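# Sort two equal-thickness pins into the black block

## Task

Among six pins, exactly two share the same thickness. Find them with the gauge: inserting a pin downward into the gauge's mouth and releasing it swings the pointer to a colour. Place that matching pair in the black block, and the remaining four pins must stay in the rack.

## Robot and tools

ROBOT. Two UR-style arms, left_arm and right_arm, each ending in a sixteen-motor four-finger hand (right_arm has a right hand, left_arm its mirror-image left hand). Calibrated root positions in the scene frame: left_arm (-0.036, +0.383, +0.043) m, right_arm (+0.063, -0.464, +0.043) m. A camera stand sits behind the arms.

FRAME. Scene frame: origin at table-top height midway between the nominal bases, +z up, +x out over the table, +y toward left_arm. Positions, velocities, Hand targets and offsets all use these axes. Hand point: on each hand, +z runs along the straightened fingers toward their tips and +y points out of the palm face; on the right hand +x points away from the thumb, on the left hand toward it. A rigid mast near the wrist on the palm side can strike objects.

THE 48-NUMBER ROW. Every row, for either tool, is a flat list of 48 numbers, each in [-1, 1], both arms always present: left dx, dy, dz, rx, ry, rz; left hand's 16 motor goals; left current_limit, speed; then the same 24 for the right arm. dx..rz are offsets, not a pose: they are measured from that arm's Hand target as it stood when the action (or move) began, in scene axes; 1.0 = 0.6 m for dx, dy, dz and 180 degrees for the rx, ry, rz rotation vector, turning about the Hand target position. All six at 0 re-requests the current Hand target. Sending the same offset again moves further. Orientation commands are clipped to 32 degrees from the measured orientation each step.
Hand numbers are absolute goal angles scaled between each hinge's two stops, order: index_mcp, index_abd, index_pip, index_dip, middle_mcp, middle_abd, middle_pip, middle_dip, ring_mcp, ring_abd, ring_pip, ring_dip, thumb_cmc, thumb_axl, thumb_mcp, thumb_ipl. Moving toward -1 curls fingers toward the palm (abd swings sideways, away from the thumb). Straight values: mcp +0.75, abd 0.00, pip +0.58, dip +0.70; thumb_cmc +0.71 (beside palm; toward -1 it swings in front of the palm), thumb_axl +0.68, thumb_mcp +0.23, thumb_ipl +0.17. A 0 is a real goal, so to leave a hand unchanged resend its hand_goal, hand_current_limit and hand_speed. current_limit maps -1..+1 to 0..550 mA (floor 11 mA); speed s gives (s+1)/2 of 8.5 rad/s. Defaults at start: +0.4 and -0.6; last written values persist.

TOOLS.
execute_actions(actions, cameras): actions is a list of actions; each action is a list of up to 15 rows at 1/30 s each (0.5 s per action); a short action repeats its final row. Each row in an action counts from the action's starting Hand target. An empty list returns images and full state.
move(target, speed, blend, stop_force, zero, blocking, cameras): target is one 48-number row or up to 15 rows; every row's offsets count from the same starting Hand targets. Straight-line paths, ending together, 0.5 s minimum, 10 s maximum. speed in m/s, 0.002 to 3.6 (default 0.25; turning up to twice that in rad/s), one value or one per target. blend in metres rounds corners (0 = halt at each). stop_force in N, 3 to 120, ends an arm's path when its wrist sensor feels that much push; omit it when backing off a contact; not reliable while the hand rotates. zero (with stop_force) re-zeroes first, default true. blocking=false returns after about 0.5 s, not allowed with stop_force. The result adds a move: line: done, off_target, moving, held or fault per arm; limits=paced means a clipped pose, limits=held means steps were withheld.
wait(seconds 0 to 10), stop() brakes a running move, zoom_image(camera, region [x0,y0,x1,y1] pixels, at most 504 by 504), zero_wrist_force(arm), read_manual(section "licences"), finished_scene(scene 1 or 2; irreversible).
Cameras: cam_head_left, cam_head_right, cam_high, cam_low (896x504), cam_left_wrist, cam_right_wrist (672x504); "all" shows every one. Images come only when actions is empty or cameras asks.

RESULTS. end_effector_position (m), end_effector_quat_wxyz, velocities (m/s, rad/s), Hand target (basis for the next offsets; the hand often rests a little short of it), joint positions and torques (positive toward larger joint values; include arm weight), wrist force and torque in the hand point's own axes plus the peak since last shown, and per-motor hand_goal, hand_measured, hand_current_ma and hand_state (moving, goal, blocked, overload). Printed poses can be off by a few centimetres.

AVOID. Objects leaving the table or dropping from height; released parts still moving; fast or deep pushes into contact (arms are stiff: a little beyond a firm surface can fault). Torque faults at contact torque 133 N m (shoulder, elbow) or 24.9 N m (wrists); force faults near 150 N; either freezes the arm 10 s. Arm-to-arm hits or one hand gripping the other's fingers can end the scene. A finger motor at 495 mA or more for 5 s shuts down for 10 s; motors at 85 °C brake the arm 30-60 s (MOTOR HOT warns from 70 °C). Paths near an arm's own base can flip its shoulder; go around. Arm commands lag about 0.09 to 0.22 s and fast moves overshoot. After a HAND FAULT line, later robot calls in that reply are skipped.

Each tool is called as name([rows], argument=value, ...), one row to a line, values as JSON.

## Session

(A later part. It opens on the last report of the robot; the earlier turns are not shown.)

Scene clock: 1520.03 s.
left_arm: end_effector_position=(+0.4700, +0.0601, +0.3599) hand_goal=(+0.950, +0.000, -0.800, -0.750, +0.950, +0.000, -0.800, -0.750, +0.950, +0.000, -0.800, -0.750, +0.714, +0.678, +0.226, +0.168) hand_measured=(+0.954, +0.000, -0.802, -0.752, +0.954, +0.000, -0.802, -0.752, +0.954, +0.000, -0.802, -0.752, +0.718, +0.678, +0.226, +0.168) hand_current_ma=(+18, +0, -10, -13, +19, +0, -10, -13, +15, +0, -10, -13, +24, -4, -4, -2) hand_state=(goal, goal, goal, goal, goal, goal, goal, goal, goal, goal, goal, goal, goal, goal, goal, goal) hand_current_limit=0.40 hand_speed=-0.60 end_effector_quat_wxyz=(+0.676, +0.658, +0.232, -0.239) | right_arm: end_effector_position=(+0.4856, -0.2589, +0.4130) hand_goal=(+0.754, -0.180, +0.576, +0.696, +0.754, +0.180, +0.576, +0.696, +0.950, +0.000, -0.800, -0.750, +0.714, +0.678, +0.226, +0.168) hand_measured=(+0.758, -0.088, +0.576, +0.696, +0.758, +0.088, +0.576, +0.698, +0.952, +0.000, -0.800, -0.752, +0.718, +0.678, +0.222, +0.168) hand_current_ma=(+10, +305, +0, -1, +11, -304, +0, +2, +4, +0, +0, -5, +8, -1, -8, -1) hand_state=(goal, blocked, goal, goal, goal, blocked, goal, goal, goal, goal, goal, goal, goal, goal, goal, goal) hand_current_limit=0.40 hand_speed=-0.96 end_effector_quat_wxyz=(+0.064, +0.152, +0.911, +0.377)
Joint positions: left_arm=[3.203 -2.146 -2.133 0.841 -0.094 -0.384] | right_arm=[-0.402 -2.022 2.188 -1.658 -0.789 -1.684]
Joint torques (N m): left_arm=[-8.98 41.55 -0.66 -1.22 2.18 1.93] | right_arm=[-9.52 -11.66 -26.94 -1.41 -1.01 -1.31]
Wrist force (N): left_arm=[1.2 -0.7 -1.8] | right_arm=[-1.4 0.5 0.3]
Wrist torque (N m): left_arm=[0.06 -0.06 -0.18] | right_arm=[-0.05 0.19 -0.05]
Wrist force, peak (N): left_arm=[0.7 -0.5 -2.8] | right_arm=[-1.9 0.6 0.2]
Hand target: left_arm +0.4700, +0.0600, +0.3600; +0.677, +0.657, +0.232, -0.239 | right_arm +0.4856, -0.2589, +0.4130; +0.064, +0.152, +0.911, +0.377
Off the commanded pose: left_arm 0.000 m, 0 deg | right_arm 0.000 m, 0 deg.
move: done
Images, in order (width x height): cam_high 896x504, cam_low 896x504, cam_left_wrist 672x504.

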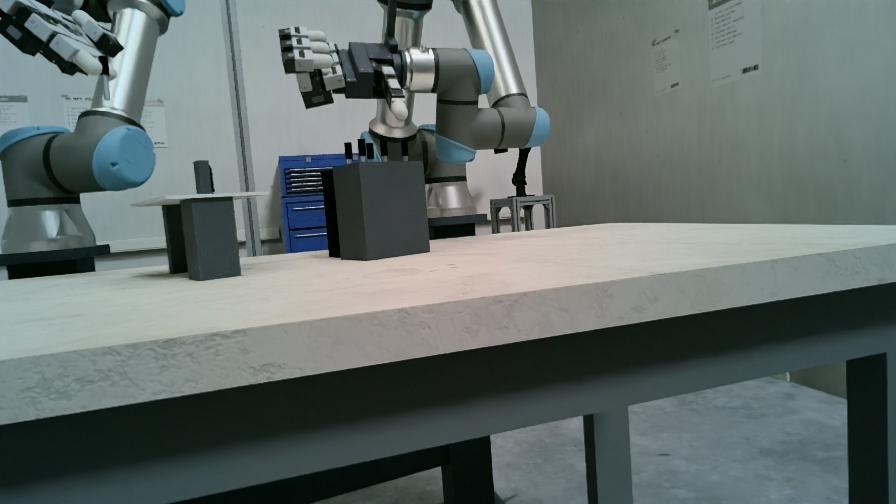

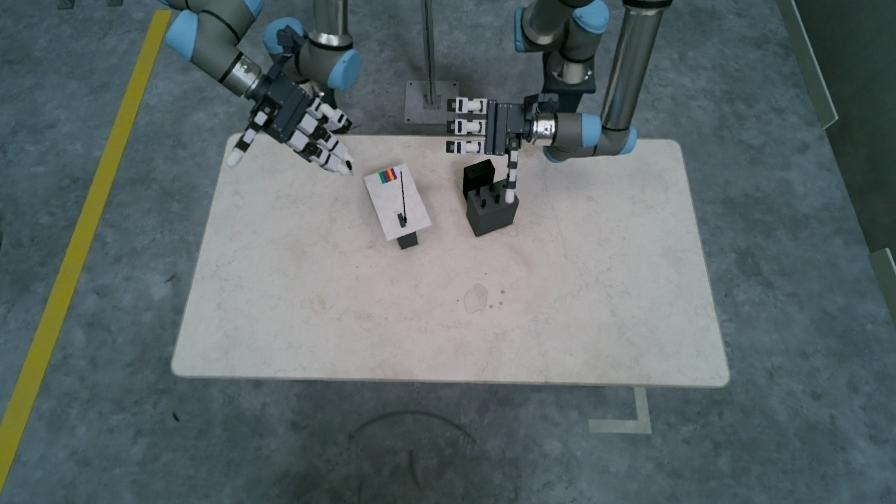

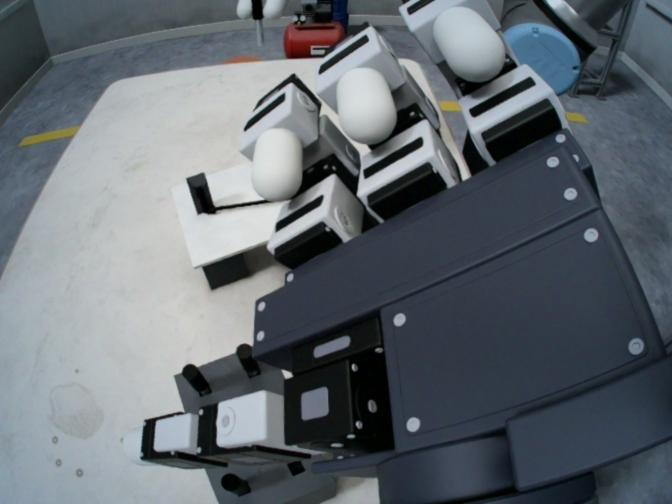

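zoom_image(camera="cam_left_wrist", region=[175, 165, 225, 220])

zoom_image(camera="cam_low", region=[370, 160, 430, 240])

zoom_image(camera="cam_high", region=[180, 145, 230, 200])

Scaled by 9.164 from the camera's 672x504 image, which has a finer 960x720 frame.

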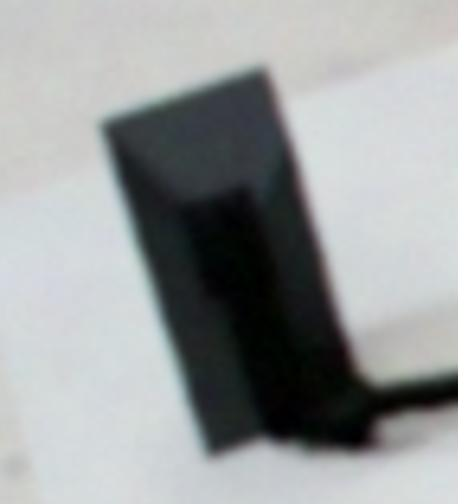

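Scaled by 6.300.

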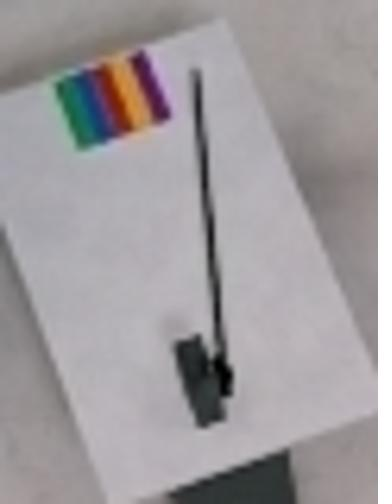

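Scaled by 9.164.

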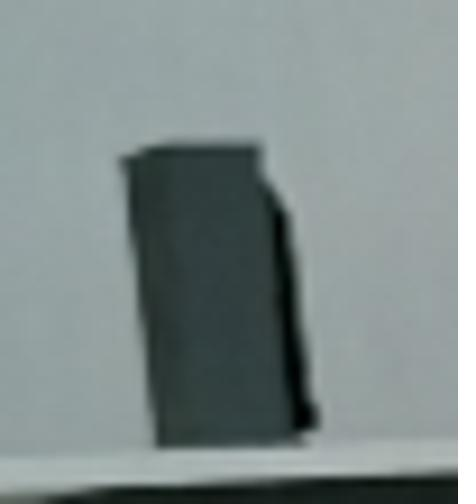

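move([
  [0,0,0,0,0,0,0.95,0,-0.8,-0.75,0.95,0,-0.8,-0.75,0.95,0,-0.8,-0.75,0.714,0.678,0.226,0.168,0.4,-0.6,0.1063,0.1993,-0.02,0,0,0,0.754,-0.18,0.576,0.696,0.754,0.18,0.576,0.696,0.95,0,-0.8,-0.75,0.714,0.678,0.226,0.168,0.4,-0.96],
  [0,0,0,0,0,0,0.95,0,-0.8,-0.75,0.95,0,-0.8,-0.75,0.95,0,-0.8,-0.75,0.714,0.678,0.226,0.168,0.4,-0.6,0.1063,0.1993,-0.1085,0,0,0,0.754,-0.18,0.576,0.696,0.754,0.18,0.576,0.696,0.95,0,-0.8,-0.75,0.714,0.678,0.226,0.168,0.4,-0.96],
], speed=0.15, cameras=["cam_left_wrist","cam_low","cam_high","cam_right_wrist"])

zoom_image(camera="cam_left_wrist", region=[160, 110, 260, 220])

zoom_image(camera="cam_high", region=[160, 100, 240, 200])

zoom_image(camera="cam_low", region=[370, 160, 430, 240])

Scene clock: 1559.10 s.
left_arm: end_effector_position=(+0.4700, +0.0601, +0.3599) hand_goal=(+0.950, +0.000, -0.800, -0.750, +0.950, +0.000, -0.800, -0.750, +0.950, +0.000, -0.800, -0.750, +0.714, +0.678, +0.226, +0.168) hand_measured=(+0.954, +0.000, -0.802, -0.752, +0.954, +0.000, -0.802, -0.752, +0.954, +0.000, -0.802, -0.752, +0.718, +0.678, +0.226, +0.168) hand_current_ma=(+18, +0, -10, -13, +19, +0, -10, -13, +15, +0, -10, -13, +24, -4, -4, -2) hand_state=(goal, goal, goal, goal, goal, goal, goal, goal, goal, goal, goal, goal, goal, goal, goal, goal) hand_current_limit=0.40 hand_speed=-0.60 end_effector_quat_wxyz=(+0.676, +0.658, +0.232, -0.239) | right_arm: end_effector_position=(+0.5493, -0.1393, +0.3479) hand_goal=(+0.754, -0.180, +0.576, +0.696, +0.754, +0.180, +0.576, +0.696, +0.950, +0.000, -0.800, -0.750, +0.714, +0.678, +0.226, +0.168) hand_measured=(+0.758, -0.088, +0.576, +0.696, +0.758, +0.088, +0.576, +0.698, +0.952, +0.000, -0.800, -0.752, +0.718, +0.678, +0.222, +0.168) hand_current_ma=(+11, +305, +0, -1, +11, -304, +0, +2, +5, +0, +0, -5, +8, -1, -8, -1) hand_state=(goal, blocked, goal, goal, goal, blocked, goal, goal, goal, goal, goal, goal, goal, goal, goal, goal) hand_current_limit=0.40 hand_speed=-0.96 end_effector_quat_wxyz=(+0.064, +0.152, +0.911, +0.377)
Joint positions: left_arm=[3.203 -2.146 -2.133 0.841 -0.094 -0.384] | right_arm=[-0.021 -1.665 2.22 -2.415 -0.83 -1.158]
Joint torques (N m): left_arm=[-9.02 40.88 -0.7 -1.08 2.12 1.72] | right_arm=[11.5 -6.47 -12.81 -4.41 3.75 1.2]
Wrist force (N): left_arm=[1.1 -1.0 -1.6] | right_arm=[-1.4 0.4 0.1]
Wrist torque (N m): left_arm=[0.01 -0.06 -0.19] | right_arm=[-0.03 0.19 -0.20]
Wrist force, peak (N): left_arm=[1.4 -1.0 -1.9] | right_arm=[-2.1 0.3 0.1]
Hand target: left_arm +0.4700, +0.0601, +0.3599; +0.676, +0.658, +0.232, -0.239 | right_arm +0.5493, -0.1393, +0.3479; +0.064, +0.152, +0.911, +0.377
Off the commanded pose: left_arm 0.000 m, 0 deg | right_arm 0.000 m, 0 deg.
move: done
Images, in order (width x height): cam_high 896x504, cam_low 896x504, cam_left_wrist 672x504, cam_right_wrist 672x504.

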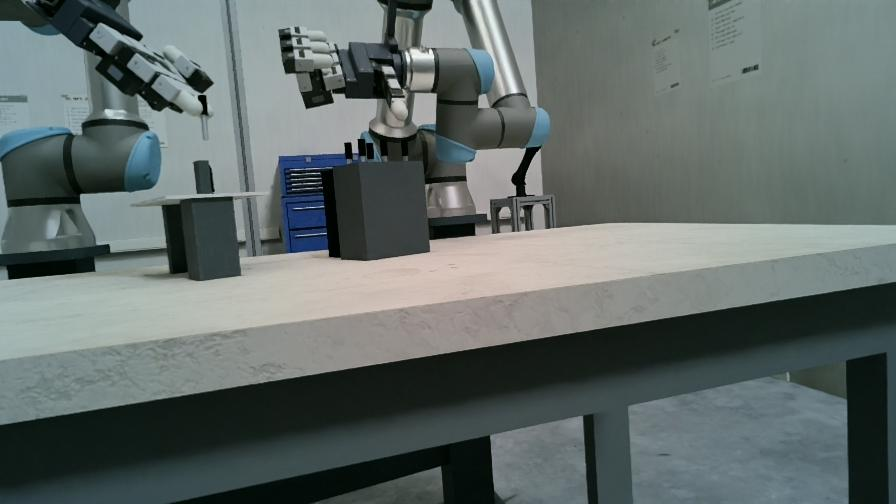

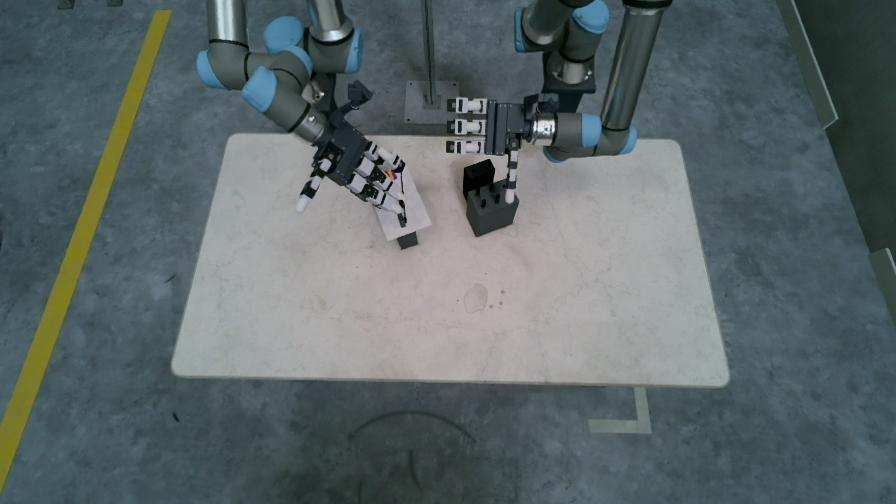

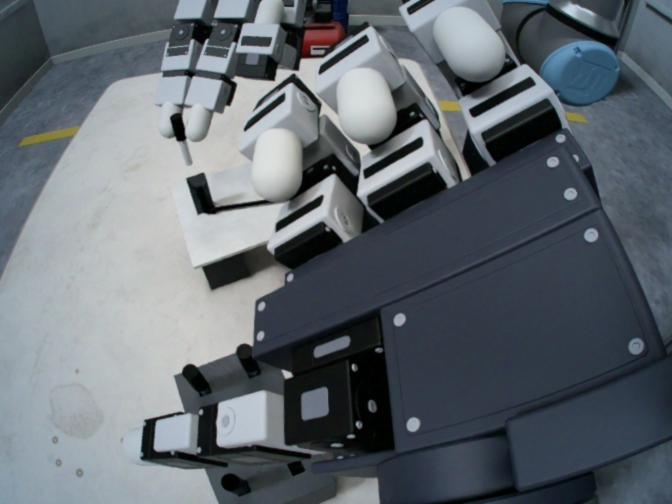

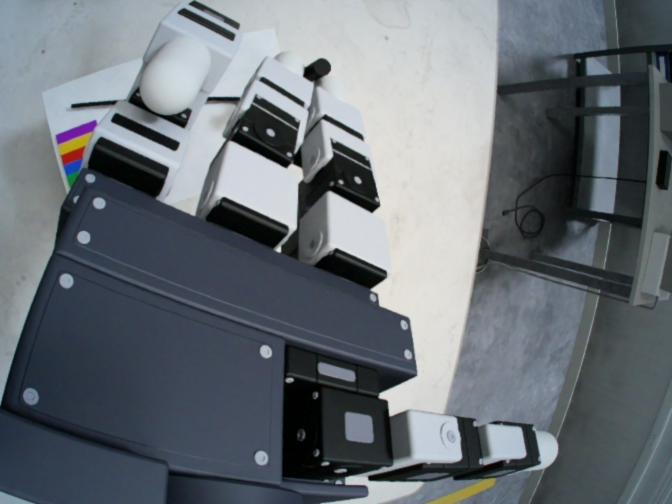

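Scaled by 4.582 from the camera's 672x504 image, which has a finer 960x720 frame.

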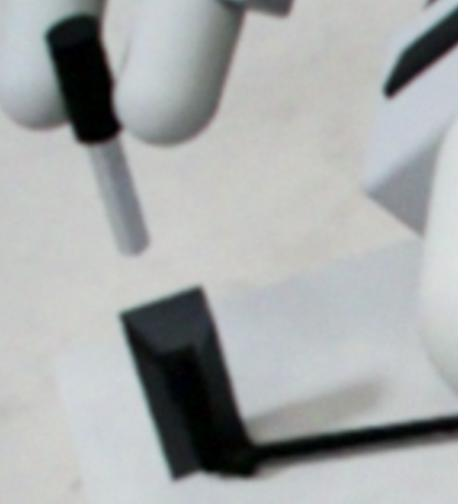

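Scaled by 5.040.

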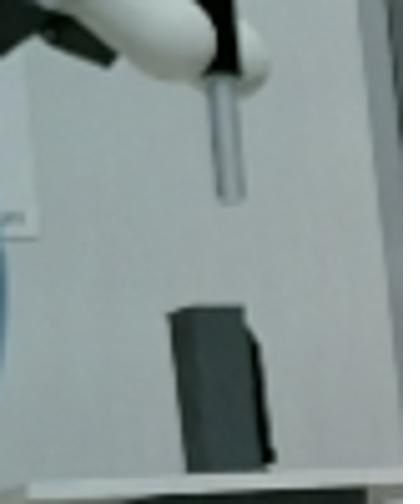

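Scaled by 6.300.

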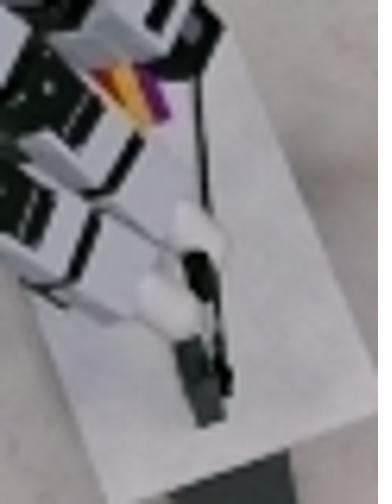

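zoom_image(camera="cam_left_wrist", region=[165, 105, 205, 170])

zoom_image(camera="cam_left_wrist", region=[180, 160, 225, 220])

zoom_image(camera="cam_high", region=[185, 90, 235, 200])

Scaled by 7.754 from the camera's 672x504 image, which has a finer 960x720 frame.

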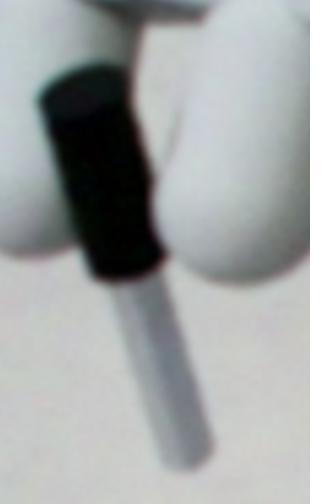

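Scaled by 8.400 from the camera's 672x504 image, which has a finer 960x720 frame.

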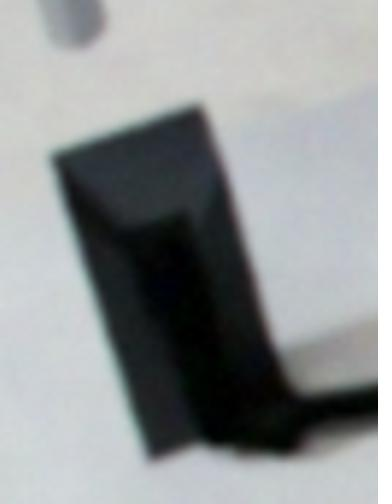

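Scaled by 4.582.

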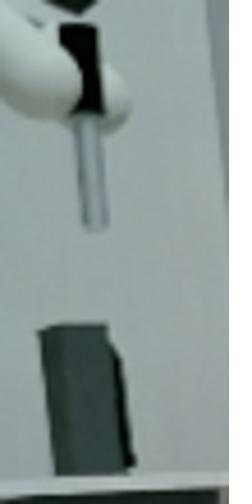

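move([
  [0,0,0,0,0,0,0.95,0,-0.8,-0.75,0.95,0,-0.8,-0.75,0.95,0,-0.8,-0.75,0.714,0.678,0.226,0.168,0.4,-0.6,0.0067,-0.0075,0,0,0.0111,0,0.754,-0.18,0.576,0.696,0.754,0.18,0.576,0.696,0.95,0,-0.8,-0.75,0.714,0.678,0.226,0.168,0.4,-0.96],
  [0,0,0,0,0,0,0.95,0,-0.8,-0.75,0.95,0,-0.8,-0.75,0.95,0,-0.8,-0.75,0.714,0.678,0.226,0.168,0.4,-0.6,0.0067,-0.0075,-0.03,0,0.0111,0,0.754,-0.18,0.576,0.696,0.754,0.18,0.576,0.696,0.95,0,-0.8,-0.75,0.714,0.678,0.226,0.168,0.4,-0.96],
], speed=0.05, cameras=["cam_left_wrist","cam_low","cam_high"])

zoom_image(camera="cam_left_wrist", region=[170, 125, 230, 220])

zoom_image(camera="cam_high", region=[185, 110, 235, 200])

zoom_image(camera="cam_low", region=[380, 190, 430, 240])

Scene clock: 1641.77 s.
left_arm: end_effector_position=(+0.4700, +0.0601, +0.3599) hand_goal=(+0.950, +0.000, -0.800, -0.750, +0.950, +0.000, -0.800, -0.750, +0.950, +0.000, -0.800, -0.750, +0.714, +0.678, +0.226, +0.168) hand_measured=(+0.954, +0.000, -0.802, -0.752, +0.954, +0.000, -0.802, -0.752, +0.954, +0.000, -0.802, -0.752, +0.718, +0.678, +0.226, +0.168) hand_current_ma=(+18, +0, -10, -13, +19, +0, -10, -13, +15, +0, -10, -13, +24, -4, -4, -2) hand_state=(goal, goal, goal, goal, goal, goal, goal, goal, goal, goal, goal, goal, goal, goal, goal, goal) hand_current_limit=0.40 hand_speed=-0.60 end_effector_quat_wxyz=(+0.676, +0.658, +0.232, -0.239) | right_arm: end_effector_position=(+0.5534, -0.1439, +0.3300) hand_goal=(+0.754, -0.180, +0.576, +0.696, +0.754, +0.180, +0.576, +0.696, +0.950, +0.000, -0.800, -0.750, +0.714, +0.678, +0.226, +0.168) hand_measured=(+0.758, -0.088, +0.576, +0.696, +0.758, +0.088, +0.576, +0.698, +0.952, +0.000, -0.800, -0.752, +0.718, +0.678, +0.222, +0.168) hand_current_ma=(+11, +305, +0, -1, +11, -304, +0, +2, +5, +0, +0, -5, +8, -1, -8, -1) hand_state=(goal, blocked, goal, goal, goal, blocked, goal, goal, goal, goal, goal, goal, goal, goal, goal, goal) hand_current_limit=0.40 hand_speed=-0.96 end_effector_quat_wxyz=(+0.048, +0.159, +0.912, +0.374)
Joint positions: left_arm=[3.203 -2.146 -2.133 0.841 -0.094 -0.384] | right_arm=[-0.032 -1.635 2.225 -2.405 -0.828 -1.172]
Joint torques (N m): left_arm=[-9.15 41.56 0.12 -1.12 1.95 1.87] | right_arm=[1.64 -6.77 -12.14 -4.41 1.42 1.13]
Wrist force (N): left_arm=[0.9 -0.9 -1.5] | right_arm=[-1.4 0.5 0.2]
Wrist torque (N m): left_arm=[0.02 -0.02 -0.20] | right_arm=[-0.04 0.18 -0.10]
Wrist force, peak (N): left_arm=[1.2 -1.2 -1.8] | right_arm=[-1.9 0.6 -0.1]
Hand target: left_arm +0.4700, +0.0601, +0.3599; +0.676, +0.658, +0.232, -0.239 | right_arm +0.5534, -0.1438, +0.3299; +0.048, +0.159, +0.912, +0.374
Off the commanded pose: left_arm 0.000 m, 0 deg | right_arm 0.000 m, 0 deg.
move: done
Images, in order (width x height): cam_high 896x504, cam_low 896x504, cam_left_wrist 672x504.

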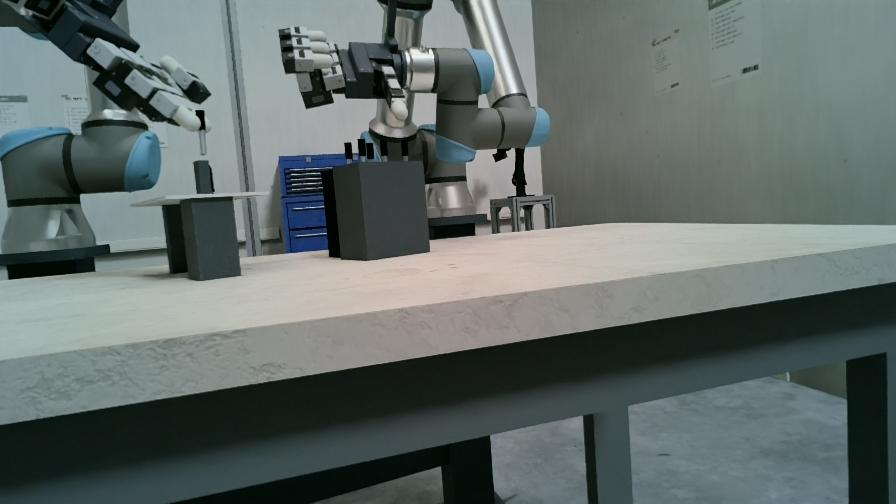

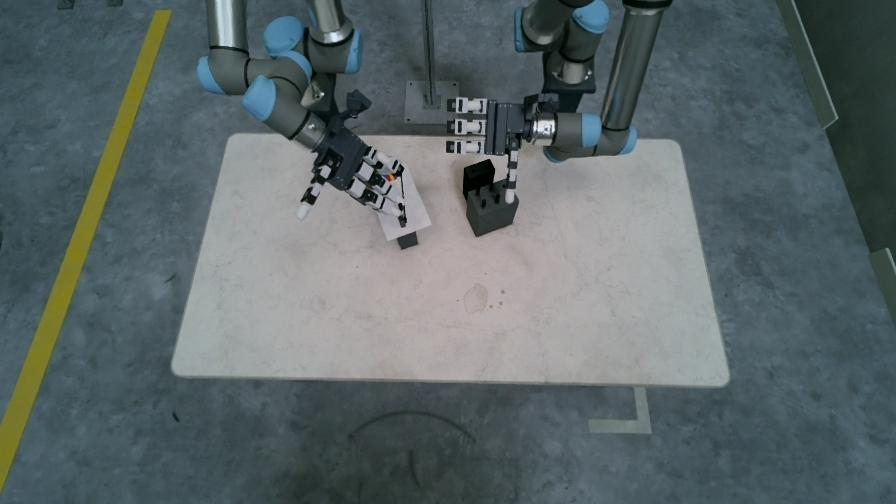

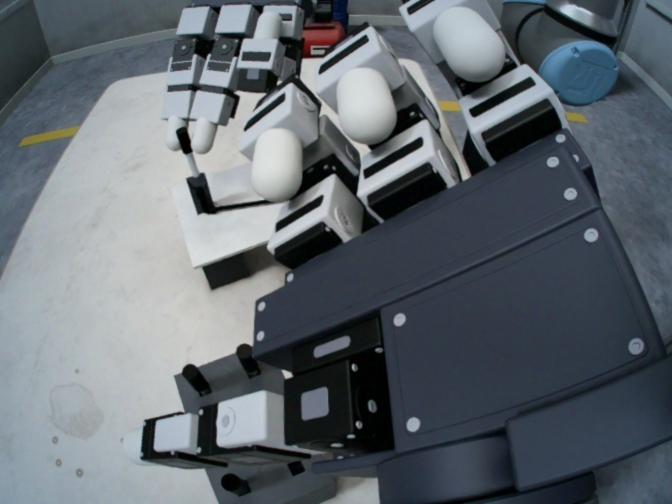

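Scaled by 5.305 from the camera's 672x504 image, which has a finer 960x720 frame.

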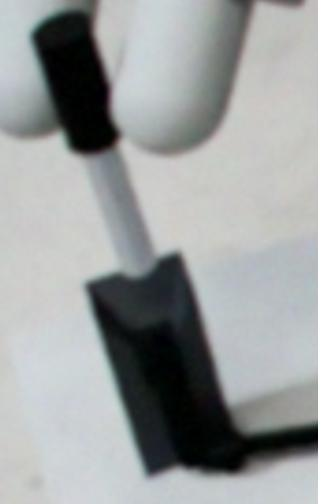

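Scaled by 5.600.

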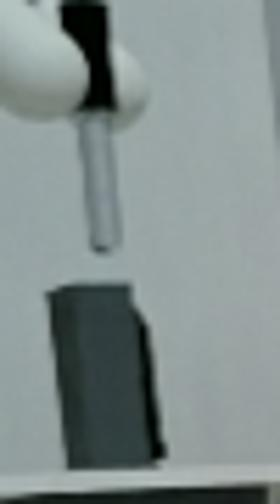

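Scaled by 10.080.

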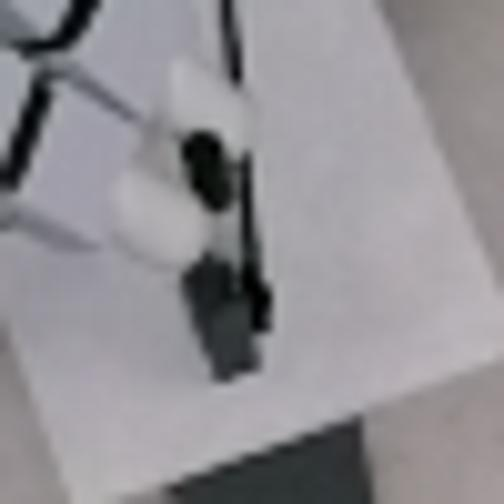

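move(target=[0,0,0,0,0,0,0.95,0,-0.8,-0.75,0.95,0,-0.8,-0.75,0.95,0,-0.8,-0.75,0.714,0.678,0.226,0.168,0.4,-0.6,-0.0013,0,-0.025,0,0,0,0.754,-0.18,0.576,0.696,0.754,0.18,0.576,0.696,0.95,0,-0.8,-0.75,0.714,0.678,0.226,0.168,0.4,-0.96], speed=0.02, stop_force=4, cameras=["cam_left_wrist","cam_low","cam_high"])

zoom_image(camera="cam_left_wrist", region=[170, 125, 230, 220])

zoom_image(camera="cam_high", region=[185, 110, 235, 200])

zoom_image(camera="cam_low", region=[380, 190, 430, 240])

Scene clock: 1655.50 s.
left_arm: end_effector_position=(+0.4700, +0.0601, +0.3599) hand_goal=(+0.950, +0.000, -0.800, -0.750, +0.950, +0.000, -0.800, -0.750, +0.950, +0.000, -0.800, -0.750, +0.714, +0.678, +0.226, +0.168) hand_measured=(+0.954, +0.000, -0.802, -0.752, +0.954, +0.000, -0.802, -0.752, +0.954, +0.000, -0.802, -0.752, +0.718, +0.678, +0.226, +0.168) hand_current_ma=(+18, +0, -10, -13, +19, +0, -10, -13, +15, +0, -10, -13, +24, -4, -4, -2) hand_state=(goal, goal, goal, goal, goal, goal, goal, goal, goal, goal, goal, goal, goal, goal, goal, goal) hand_current_limit=0.40 hand_speed=-0.60 end_effector_quat_wxyz=(+0.676, +0.658, +0.232, -0.239) | right_arm: end_effector_position=(+0.5526, -0.1438, +0.3149) hand_goal=(+0.754, -0.180, +0.576, +0.696, +0.754, +0.180, +0.576, +0.696, +0.950, +0.000, -0.800, -0.750, +0.714, +0.678, +0.226, +0.168) hand_measured=(+0.758, -0.088, +0.576, +0.696, +0.758, +0.088, +0.576, +0.698, +0.952, +0.000, -0.800, -0.752, +0.718, +0.678, +0.222, +0.168) hand_current_ma=(+11, +305, +0, -1, +11, -304, +0, +2, +5, +0, +0, -5, +8, -1, -8, -1) hand_state=(goal, blocked, goal, goal, goal, blocked, goal, goal, goal, goal, goal, goal, goal, goal, goal, goal) hand_current_limit=0.40 hand_speed=-0.96 end_effector_quat_wxyz=(+0.048, +0.159, +0.912, +0.374)
Joint positions: left_arm=[3.203 -2.146 -2.133 0.841 -0.094 -0.384] | right_arm=[-0.032 -1.611 2.25 -2.454 -0.828 -1.172]
Joint torques (N m): left_arm=[-9.51 42.06 0.01 -1.01 1.91 1.79] | right_arm=[-9.81 -8.98 -11.72 -4.5 3.84 1.02]
Wrist force (N): left_arm=[1.3 -0.8 -1.6] | right_arm=[-1.4 0.0 0.1]
Wrist torque (N m): left_arm=[0.04 -0.08 -0.18] | right_arm=[-0.11 0.18 -0.08]
Wrist force, peak (N): left_arm=[1.3 -1.3 -2.1] | right_arm=[-1.8 0.5 0.3]
Hand target: left_arm +0.4700, +0.0601, +0.3599; +0.676, +0.658, +0.232, -0.239 | right_arm +0.5526, -0.1438, +0.3149; +0.048, +0.159, +0.912, +0.374
Off the commanded pose: left_arm 0.000 m, 0 deg | right_arm 0.000 m, 0 deg.
move: done
Images, in order (width x height): cam_high 896x504, cam_low 896x504, cam_left_wrist 672x504.

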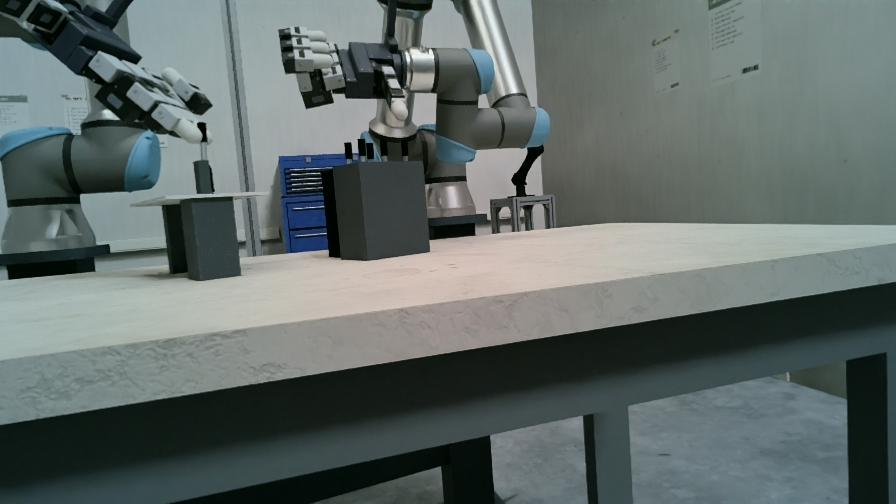

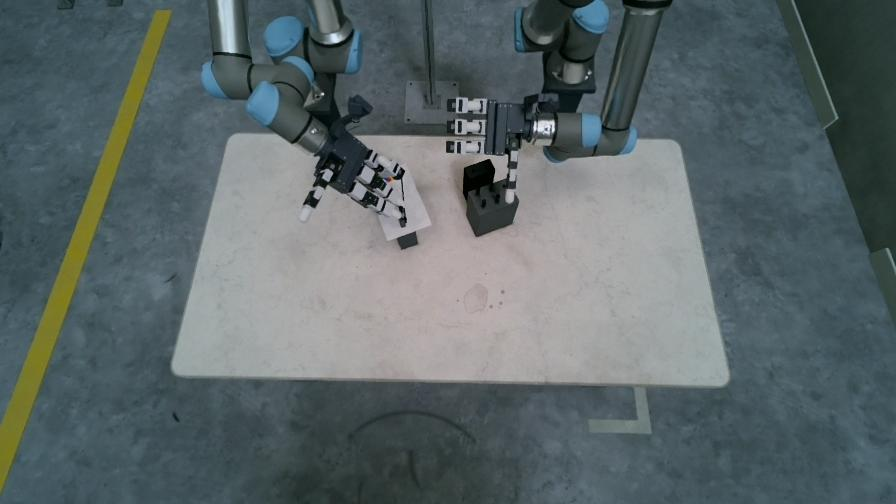

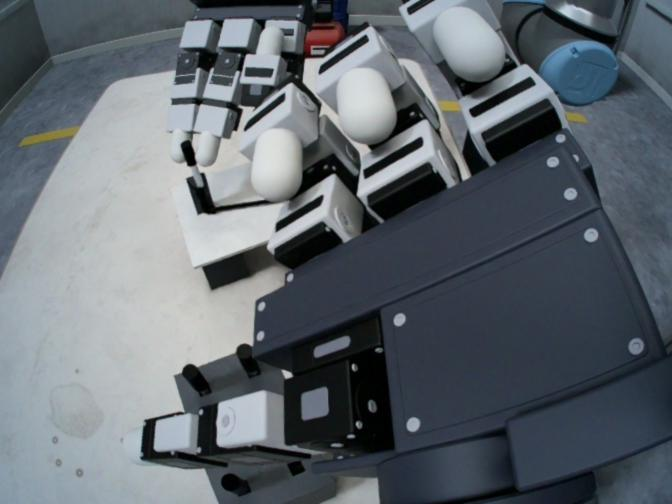

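Scaled by 5.305 from the camera's 672x504 image, which has a finer 960x720 frame.

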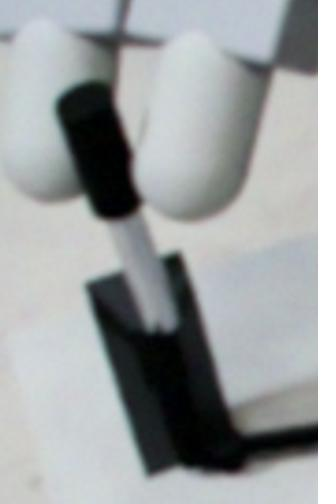

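Scaled by 5.600.

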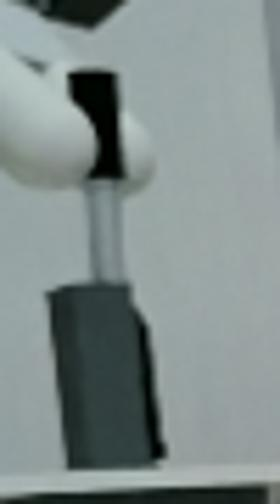

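Scaled by 10.080.

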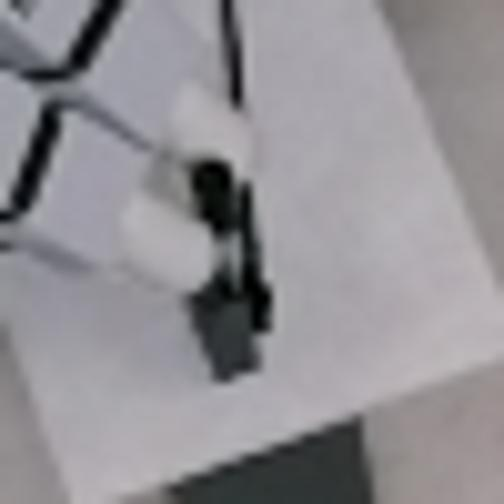

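zoom_image(camera="cam_left_wrist", region=[182, 165, 222, 218])

Scaled by 9.509 from the camera's 672x504 image, which has a finer 960x720 frame.

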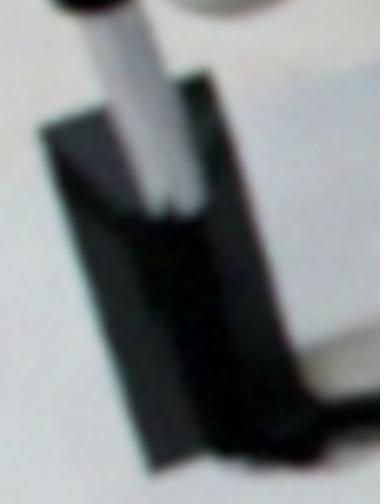

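move(target=[0,0,0,0,0,0,0.95,0,-0.8,-0.75,0.95,0,-0.8,-0.75,0.95,0,-0.8,-0.75,0.714,0.678,0.226,0.168,0.4,-0.6,0.0005,0,-0.0167,0,0,0,0.754,-0.18,0.576,0.696,0.754,0.18,0.576,0.696,0.95,0,-0.8,-0.75,0.714,0.678,0.226,0.168,0.4,-0.96], speed=0.015, stop_force=4, cameras=["cam_left_wrist","cam_low","cam_high"])

zoom_image(camera="cam_left_wrist", region=[170, 125, 230, 220])

zoom_image(camera="cam_high", region=[185, 110, 235, 200])

zoom_image(camera="cam_low", region=[360, 140, 440, 240])

Scene clock: 1668.90 s.
left_arm: end_effector_position=(+0.4700, +0.0601, +0.3599) hand_goal=(+0.950, +0.000, -0.800, -0.750, +0.950, +0.000, -0.800, -0.750, +0.950, +0.000, -0.800, -0.750, +0.714, +0.678, +0.226, +0.168) hand_measured=(+0.954, +0.000, -0.802, -0.752, +0.954, +0.000, -0.802, -0.752, +0.954, +0.000, -0.802, -0.752, +0.718, +0.678, +0.226, +0.168) hand_current_ma=(+18, +0, -10, -13, +19, +0, -10, -13, +15, +0, -10, -13, +24, -4, -4, -2) hand_state=(goal, goal, goal, goal, goal, goal, goal, goal, goal, goal, goal, goal, goal, goal, goal, goal) hand_current_limit=0.40 hand_speed=-0.60 end_effector_quat_wxyz=(+0.676, +0.658, +0.232, -0.239) | right_arm: end_effector_position=(+0.5529, -0.1438, +0.3049) hand_goal=(+0.754, -0.180, +0.576, +0.696, +0.754, +0.180, +0.576, +0.696, +0.950, +0.000, -0.800, -0.750, +0.714, +0.678, +0.226, +0.168) hand_measured=(+0.754, -0.100, +0.574, +0.694, +0.760, +0.096, +0.576, +0.694, +0.952, +0.000, -0.800, -0.752, +0.718, +0.678, +0.222, +0.168) hand_current_ma=(+2, +261, -4, -6, +13, -272, +0, -3, +5, +0, +0, -5, +8, -1, -8, -1) hand_state=(goal, blocked, goal, goal, goal, blocked, goal, goal, goal, goal, goal, goal, goal, goal, goal, goal) hand_current_limit=0.40 hand_speed=-0.96 end_effector_quat_wxyz=(+0.048, +0.159, +0.912, +0.374)
Joint positions: left_arm=[3.203 -2.146 -2.133 0.841 -0.094 -0.384] | right_arm=[-0.032 -1.591 2.264 -2.487 -0.828 -1.172]
Joint torques (N m): left_arm=[-9.08 40.37 0.05 -0.97 1.87 1.77] | right_arm=[1.71 -8.59 -12.21 -4.32 0.89 1.01]
Wrist force (N): left_arm=[1.1 -0.8 -1.7] | right_arm=[-1.2 0.5 0.2]
Wrist torque (N m): left_arm=[0.05 -0.07 -0.19] | right_arm=[-0.05 0.16 -0.06]
Wrist force, peak (N): left_arm=[1.3 -0.9 -2.0] | right_arm=[-1.5 2.9 -1.3]
Hand target: left_arm +0.4700, +0.0601, +0.3599; +0.676, +0.658, +0.232, -0.239 | right_arm +0.5529, -0.1438, +0.3048; +0.048, +0.159, +0.912, +0.374
Off the commanded pose: left_arm 0.000 m, 0 deg | right_arm 0.000 m, 0 deg.
move: done
Images, in order (width x height): cam_high 896x504, cam_low 896x504, cam_left_wrist 672x504.

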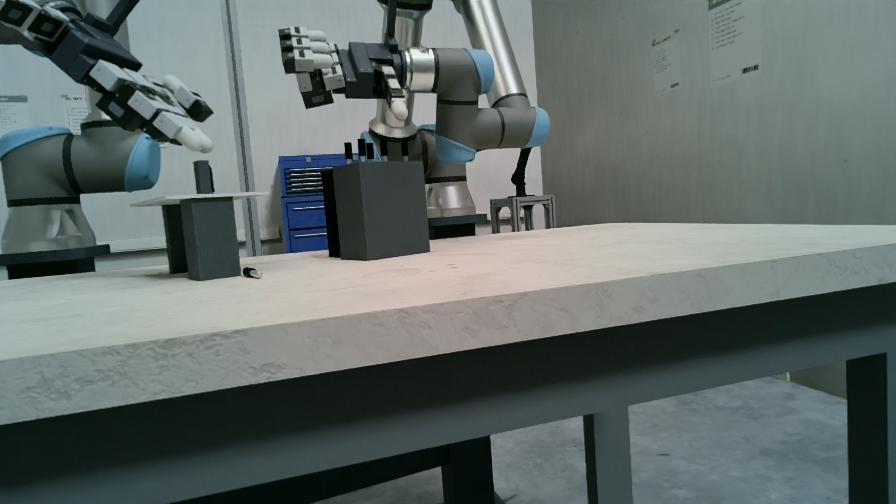

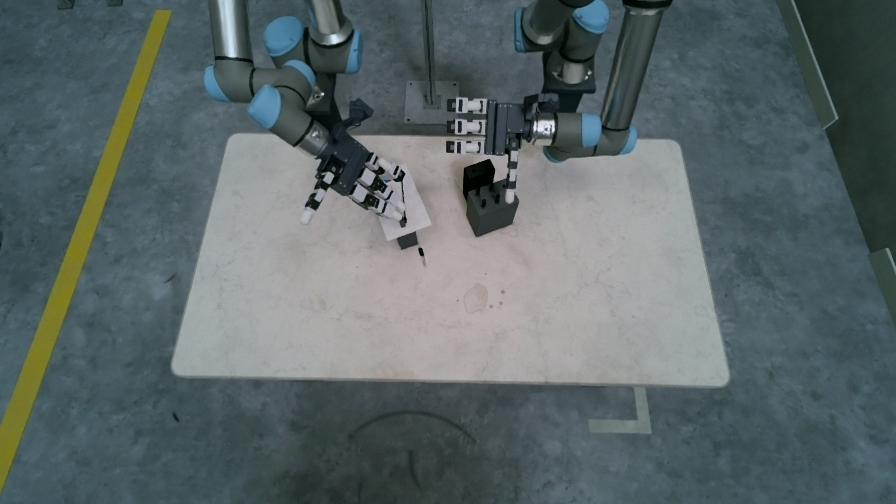

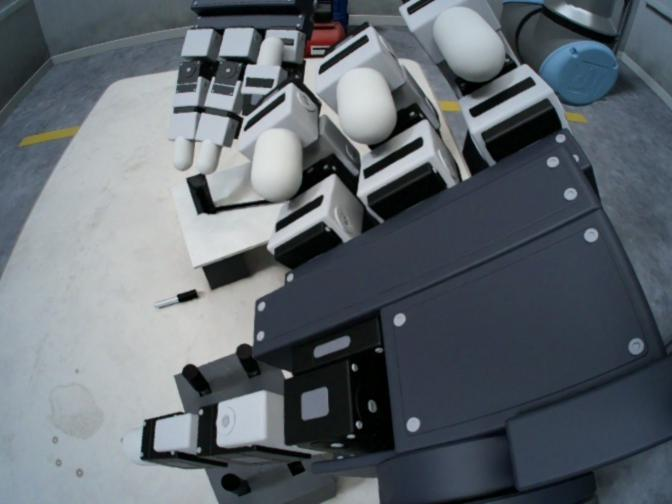

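Scaled by 5.305 from the camera's 672x504 image, which has a finer 960x720 frame.

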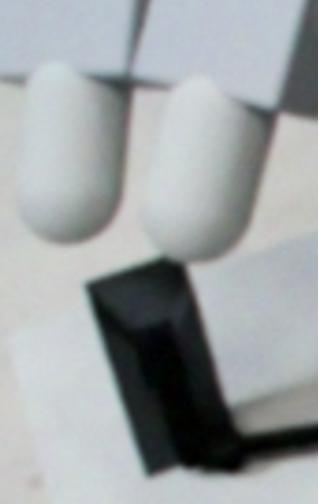

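Scaled by 5.600.

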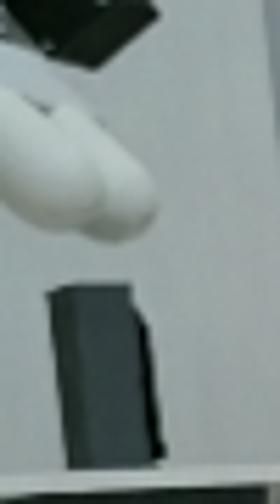

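Scaled by 5.040.

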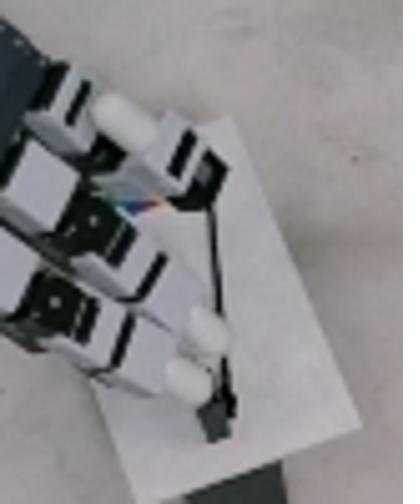

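zoom_image(camera="cam_low", region=[380, 200, 460, 280])

zoom_image(camera="cam_left_wrist", region=[140, 240, 260, 330])

zoom_image(camera="cam_high", region=[160, 180, 300, 300])

Scaled by 6.300.

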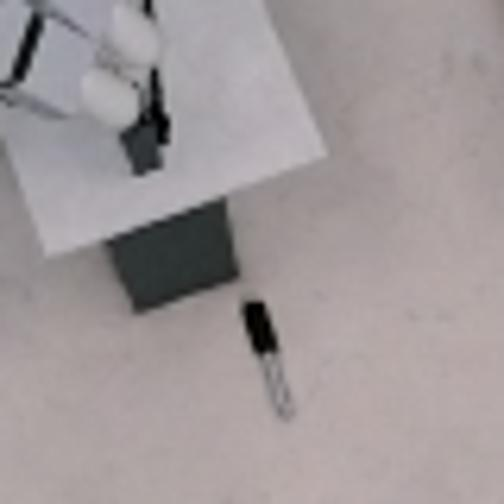

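Scaled by 4.200 from the camera's 672x504 image, which has a finer 960x720 frame.

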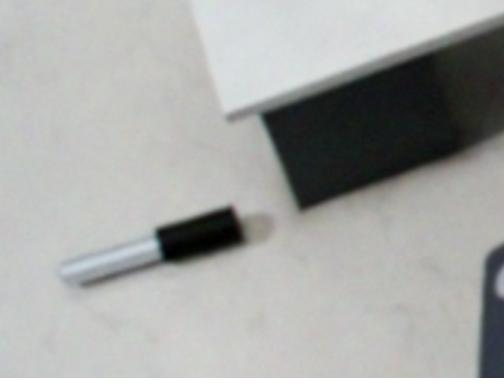

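Scaled by 3.600.

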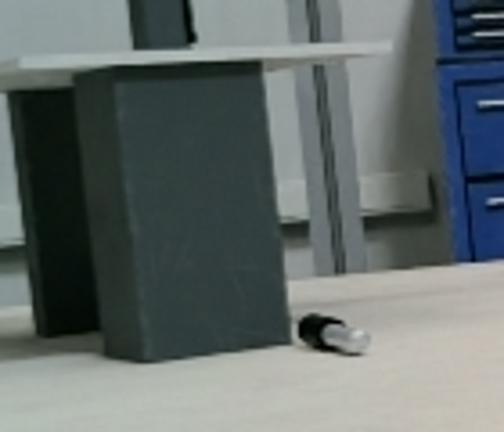

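move([
  [-0.1,0.25,0.12,0,0,0,0.95,0,-0.8,-0.75,0.95,0,-0.8,-0.75,0.95,0,-0.8,-0.75,0.714,0.678,0.226,0.168,0.4,-0.6,-0.05,-0.1,0.25,0,0,0,0.754,-0.18,0.576,0.696,0.754,0.18,0.576,0.696,0.95,0,-0.8,-0.75,0.714,0.678,0.226,0.168,0.4,-0.8],
  [-0.178,0.446,0.1748,0,0,0,0.95,0,-0.8,-0.75,0.95,0,-0.8,-0.75,0.95,0,-0.8,-0.75,0.714,0.678,0.226,0.168,0.4,-0.6,-0.05,0.06,0.2,-0.2101,-0.2152,0.6573,0.754,-0.18,0.576,0.696,0.754,0.18,0.576,0.696,0.95,0,-0.8,-0.75,0.714,0.678,0.226,0.168,0.4,-0.8],
], speed=0.3, blend=[0.05, 0], cameras=["cam_right_wrist","cam_low","cam_left_wrist"])

Scene clock: 1800.90 s.
left_arm: end_effector_position=(+0.3632, +0.3276, +0.4648) hand_goal=(+0.950, +0.000, -0.800, -0.750, +0.950, +0.000, -0.800, -0.750, +0.950, +0.000, -0.800, -0.750, +0.714, +0.678, +0.226, +0.168) hand_measured=(+0.954, +0.000, -0.802, -0.752, +0.954, +0.000, -0.802, -0.752, +0.954, +0.000, -0.802, -0.752, +0.720, +0.678, +0.226, +0.168) hand_current_ma=(+18, +0, -10, -13, +19, +0, -10, -13, +15, +0, -10, -13, +24, -4, -4, -2) hand_state=(goal, goal, goal, goal, goal, goal, goal, goal, goal, goal, goal, goal, goal, goal, goal, goal) hand_current_limit=0.40 hand_speed=-0.60 end_effector_quat_wxyz=(+0.676, +0.658, +0.232, -0.239) | right_arm: end_effector_position=(+0.5229, -0.1079, +0.4249) hand_goal=(+0.754, -0.180, +0.576, +0.696, +0.754, +0.180, +0.576, +0.696, +0.950, +0.000, -0.800, -0.750, +0.714, +0.678, +0.226, +0.168) hand_measured=(+0.754, -0.100, +0.574, +0.694, +0.758, +0.096, +0.576, +0.694, +0.952, +0.000, -0.800, -0.752, +0.716, +0.678, +0.222, +0.168) hand_current_ma=(-1, +261, -4, -6, +9, -272, +0, -3, +3, +0, +0, -5, +4, -1, -8, -1) hand_state=(goal, blocked, goal, goal, goal, blocked, goal, goal, goal, goal, goal, goal, goal, goal, goal, goal) hand_current_limit=0.40 hand_speed=-0.80 end_effector_quat_wxyz=(+0.001, +0.799, -0.602, +0.000)
Joint positions: left_arm=[3.965 -1.816 -2.24 0.879 -0.853 -0.655] | right_arm=[0.382 -1.204 1.07 -1.437 -1.572 -3.048]
Joint torques (N m): left_arm=[8.09 30.68 21.13 -2.99 -2.26 -1.88] | right_arm=[11.17 -28.61 -26.32 -3.97 -2.37 -1.23]
Wrist force (N): left_arm=[1.0 -0.7 -1.7] | right_arm=[-0.3 -0.3 -0.4]
Wrist torque (N m): left_arm=[0.06 -0.05 -0.07] | right_arm=[-0.03 0.09 0.03]
Wrist force, peak (N): left_arm=[1.2 -1.1 -2.1] | right_arm=[-1.6 0.2 1.2]
Hand target: left_arm +0.3632, +0.3277, +0.4648; +0.676, +0.658, +0.232, -0.239 | right_arm +0.5229, -0.1078, +0.4248; +0.001, +0.799, -0.601, +0.000
Off the commanded pose: left_arm 0.000 m, 0 deg | right_arm 0.000 m, 0 deg.
move: done
Images, in order (width x height): cam_low 896x504, cam_left_wrist 672x504, cam_right_wrist 672x504.

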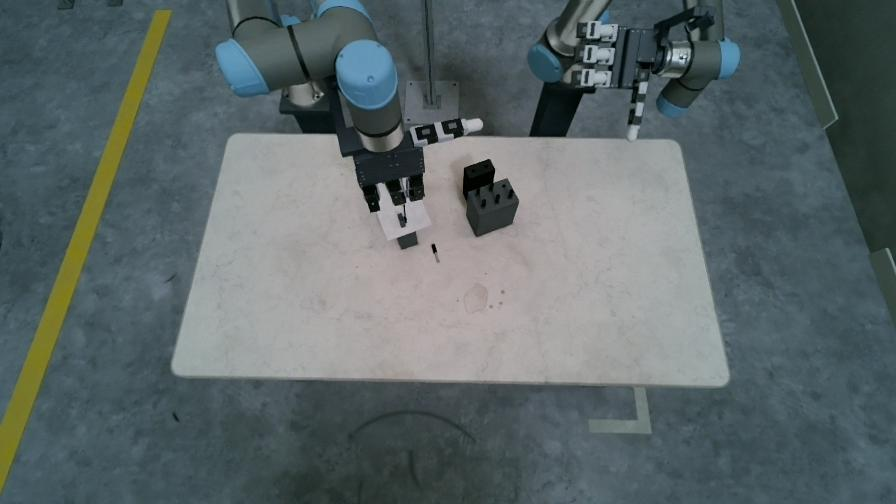

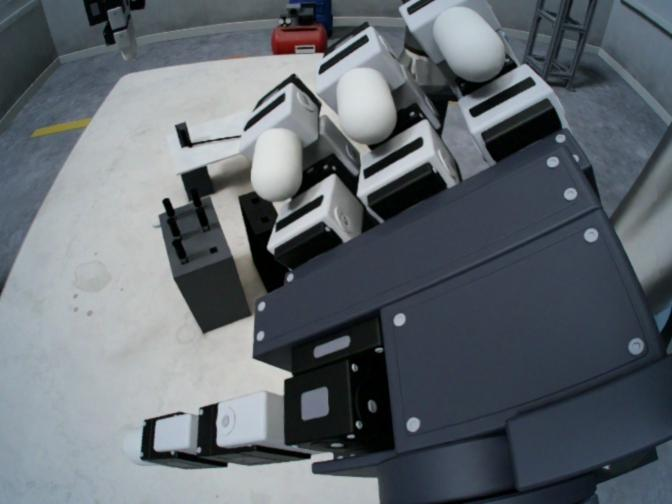

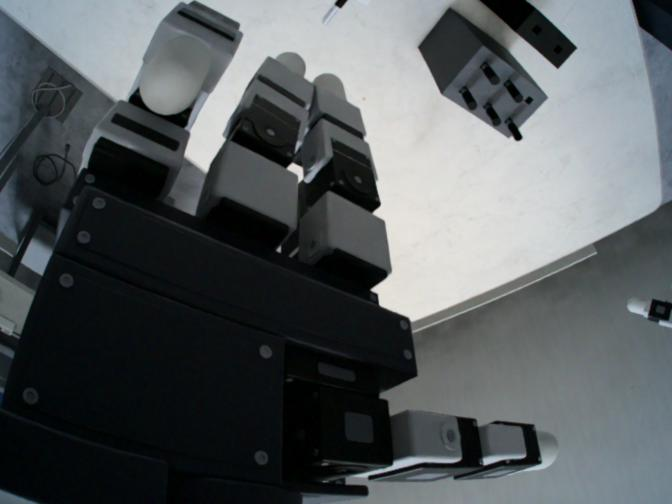

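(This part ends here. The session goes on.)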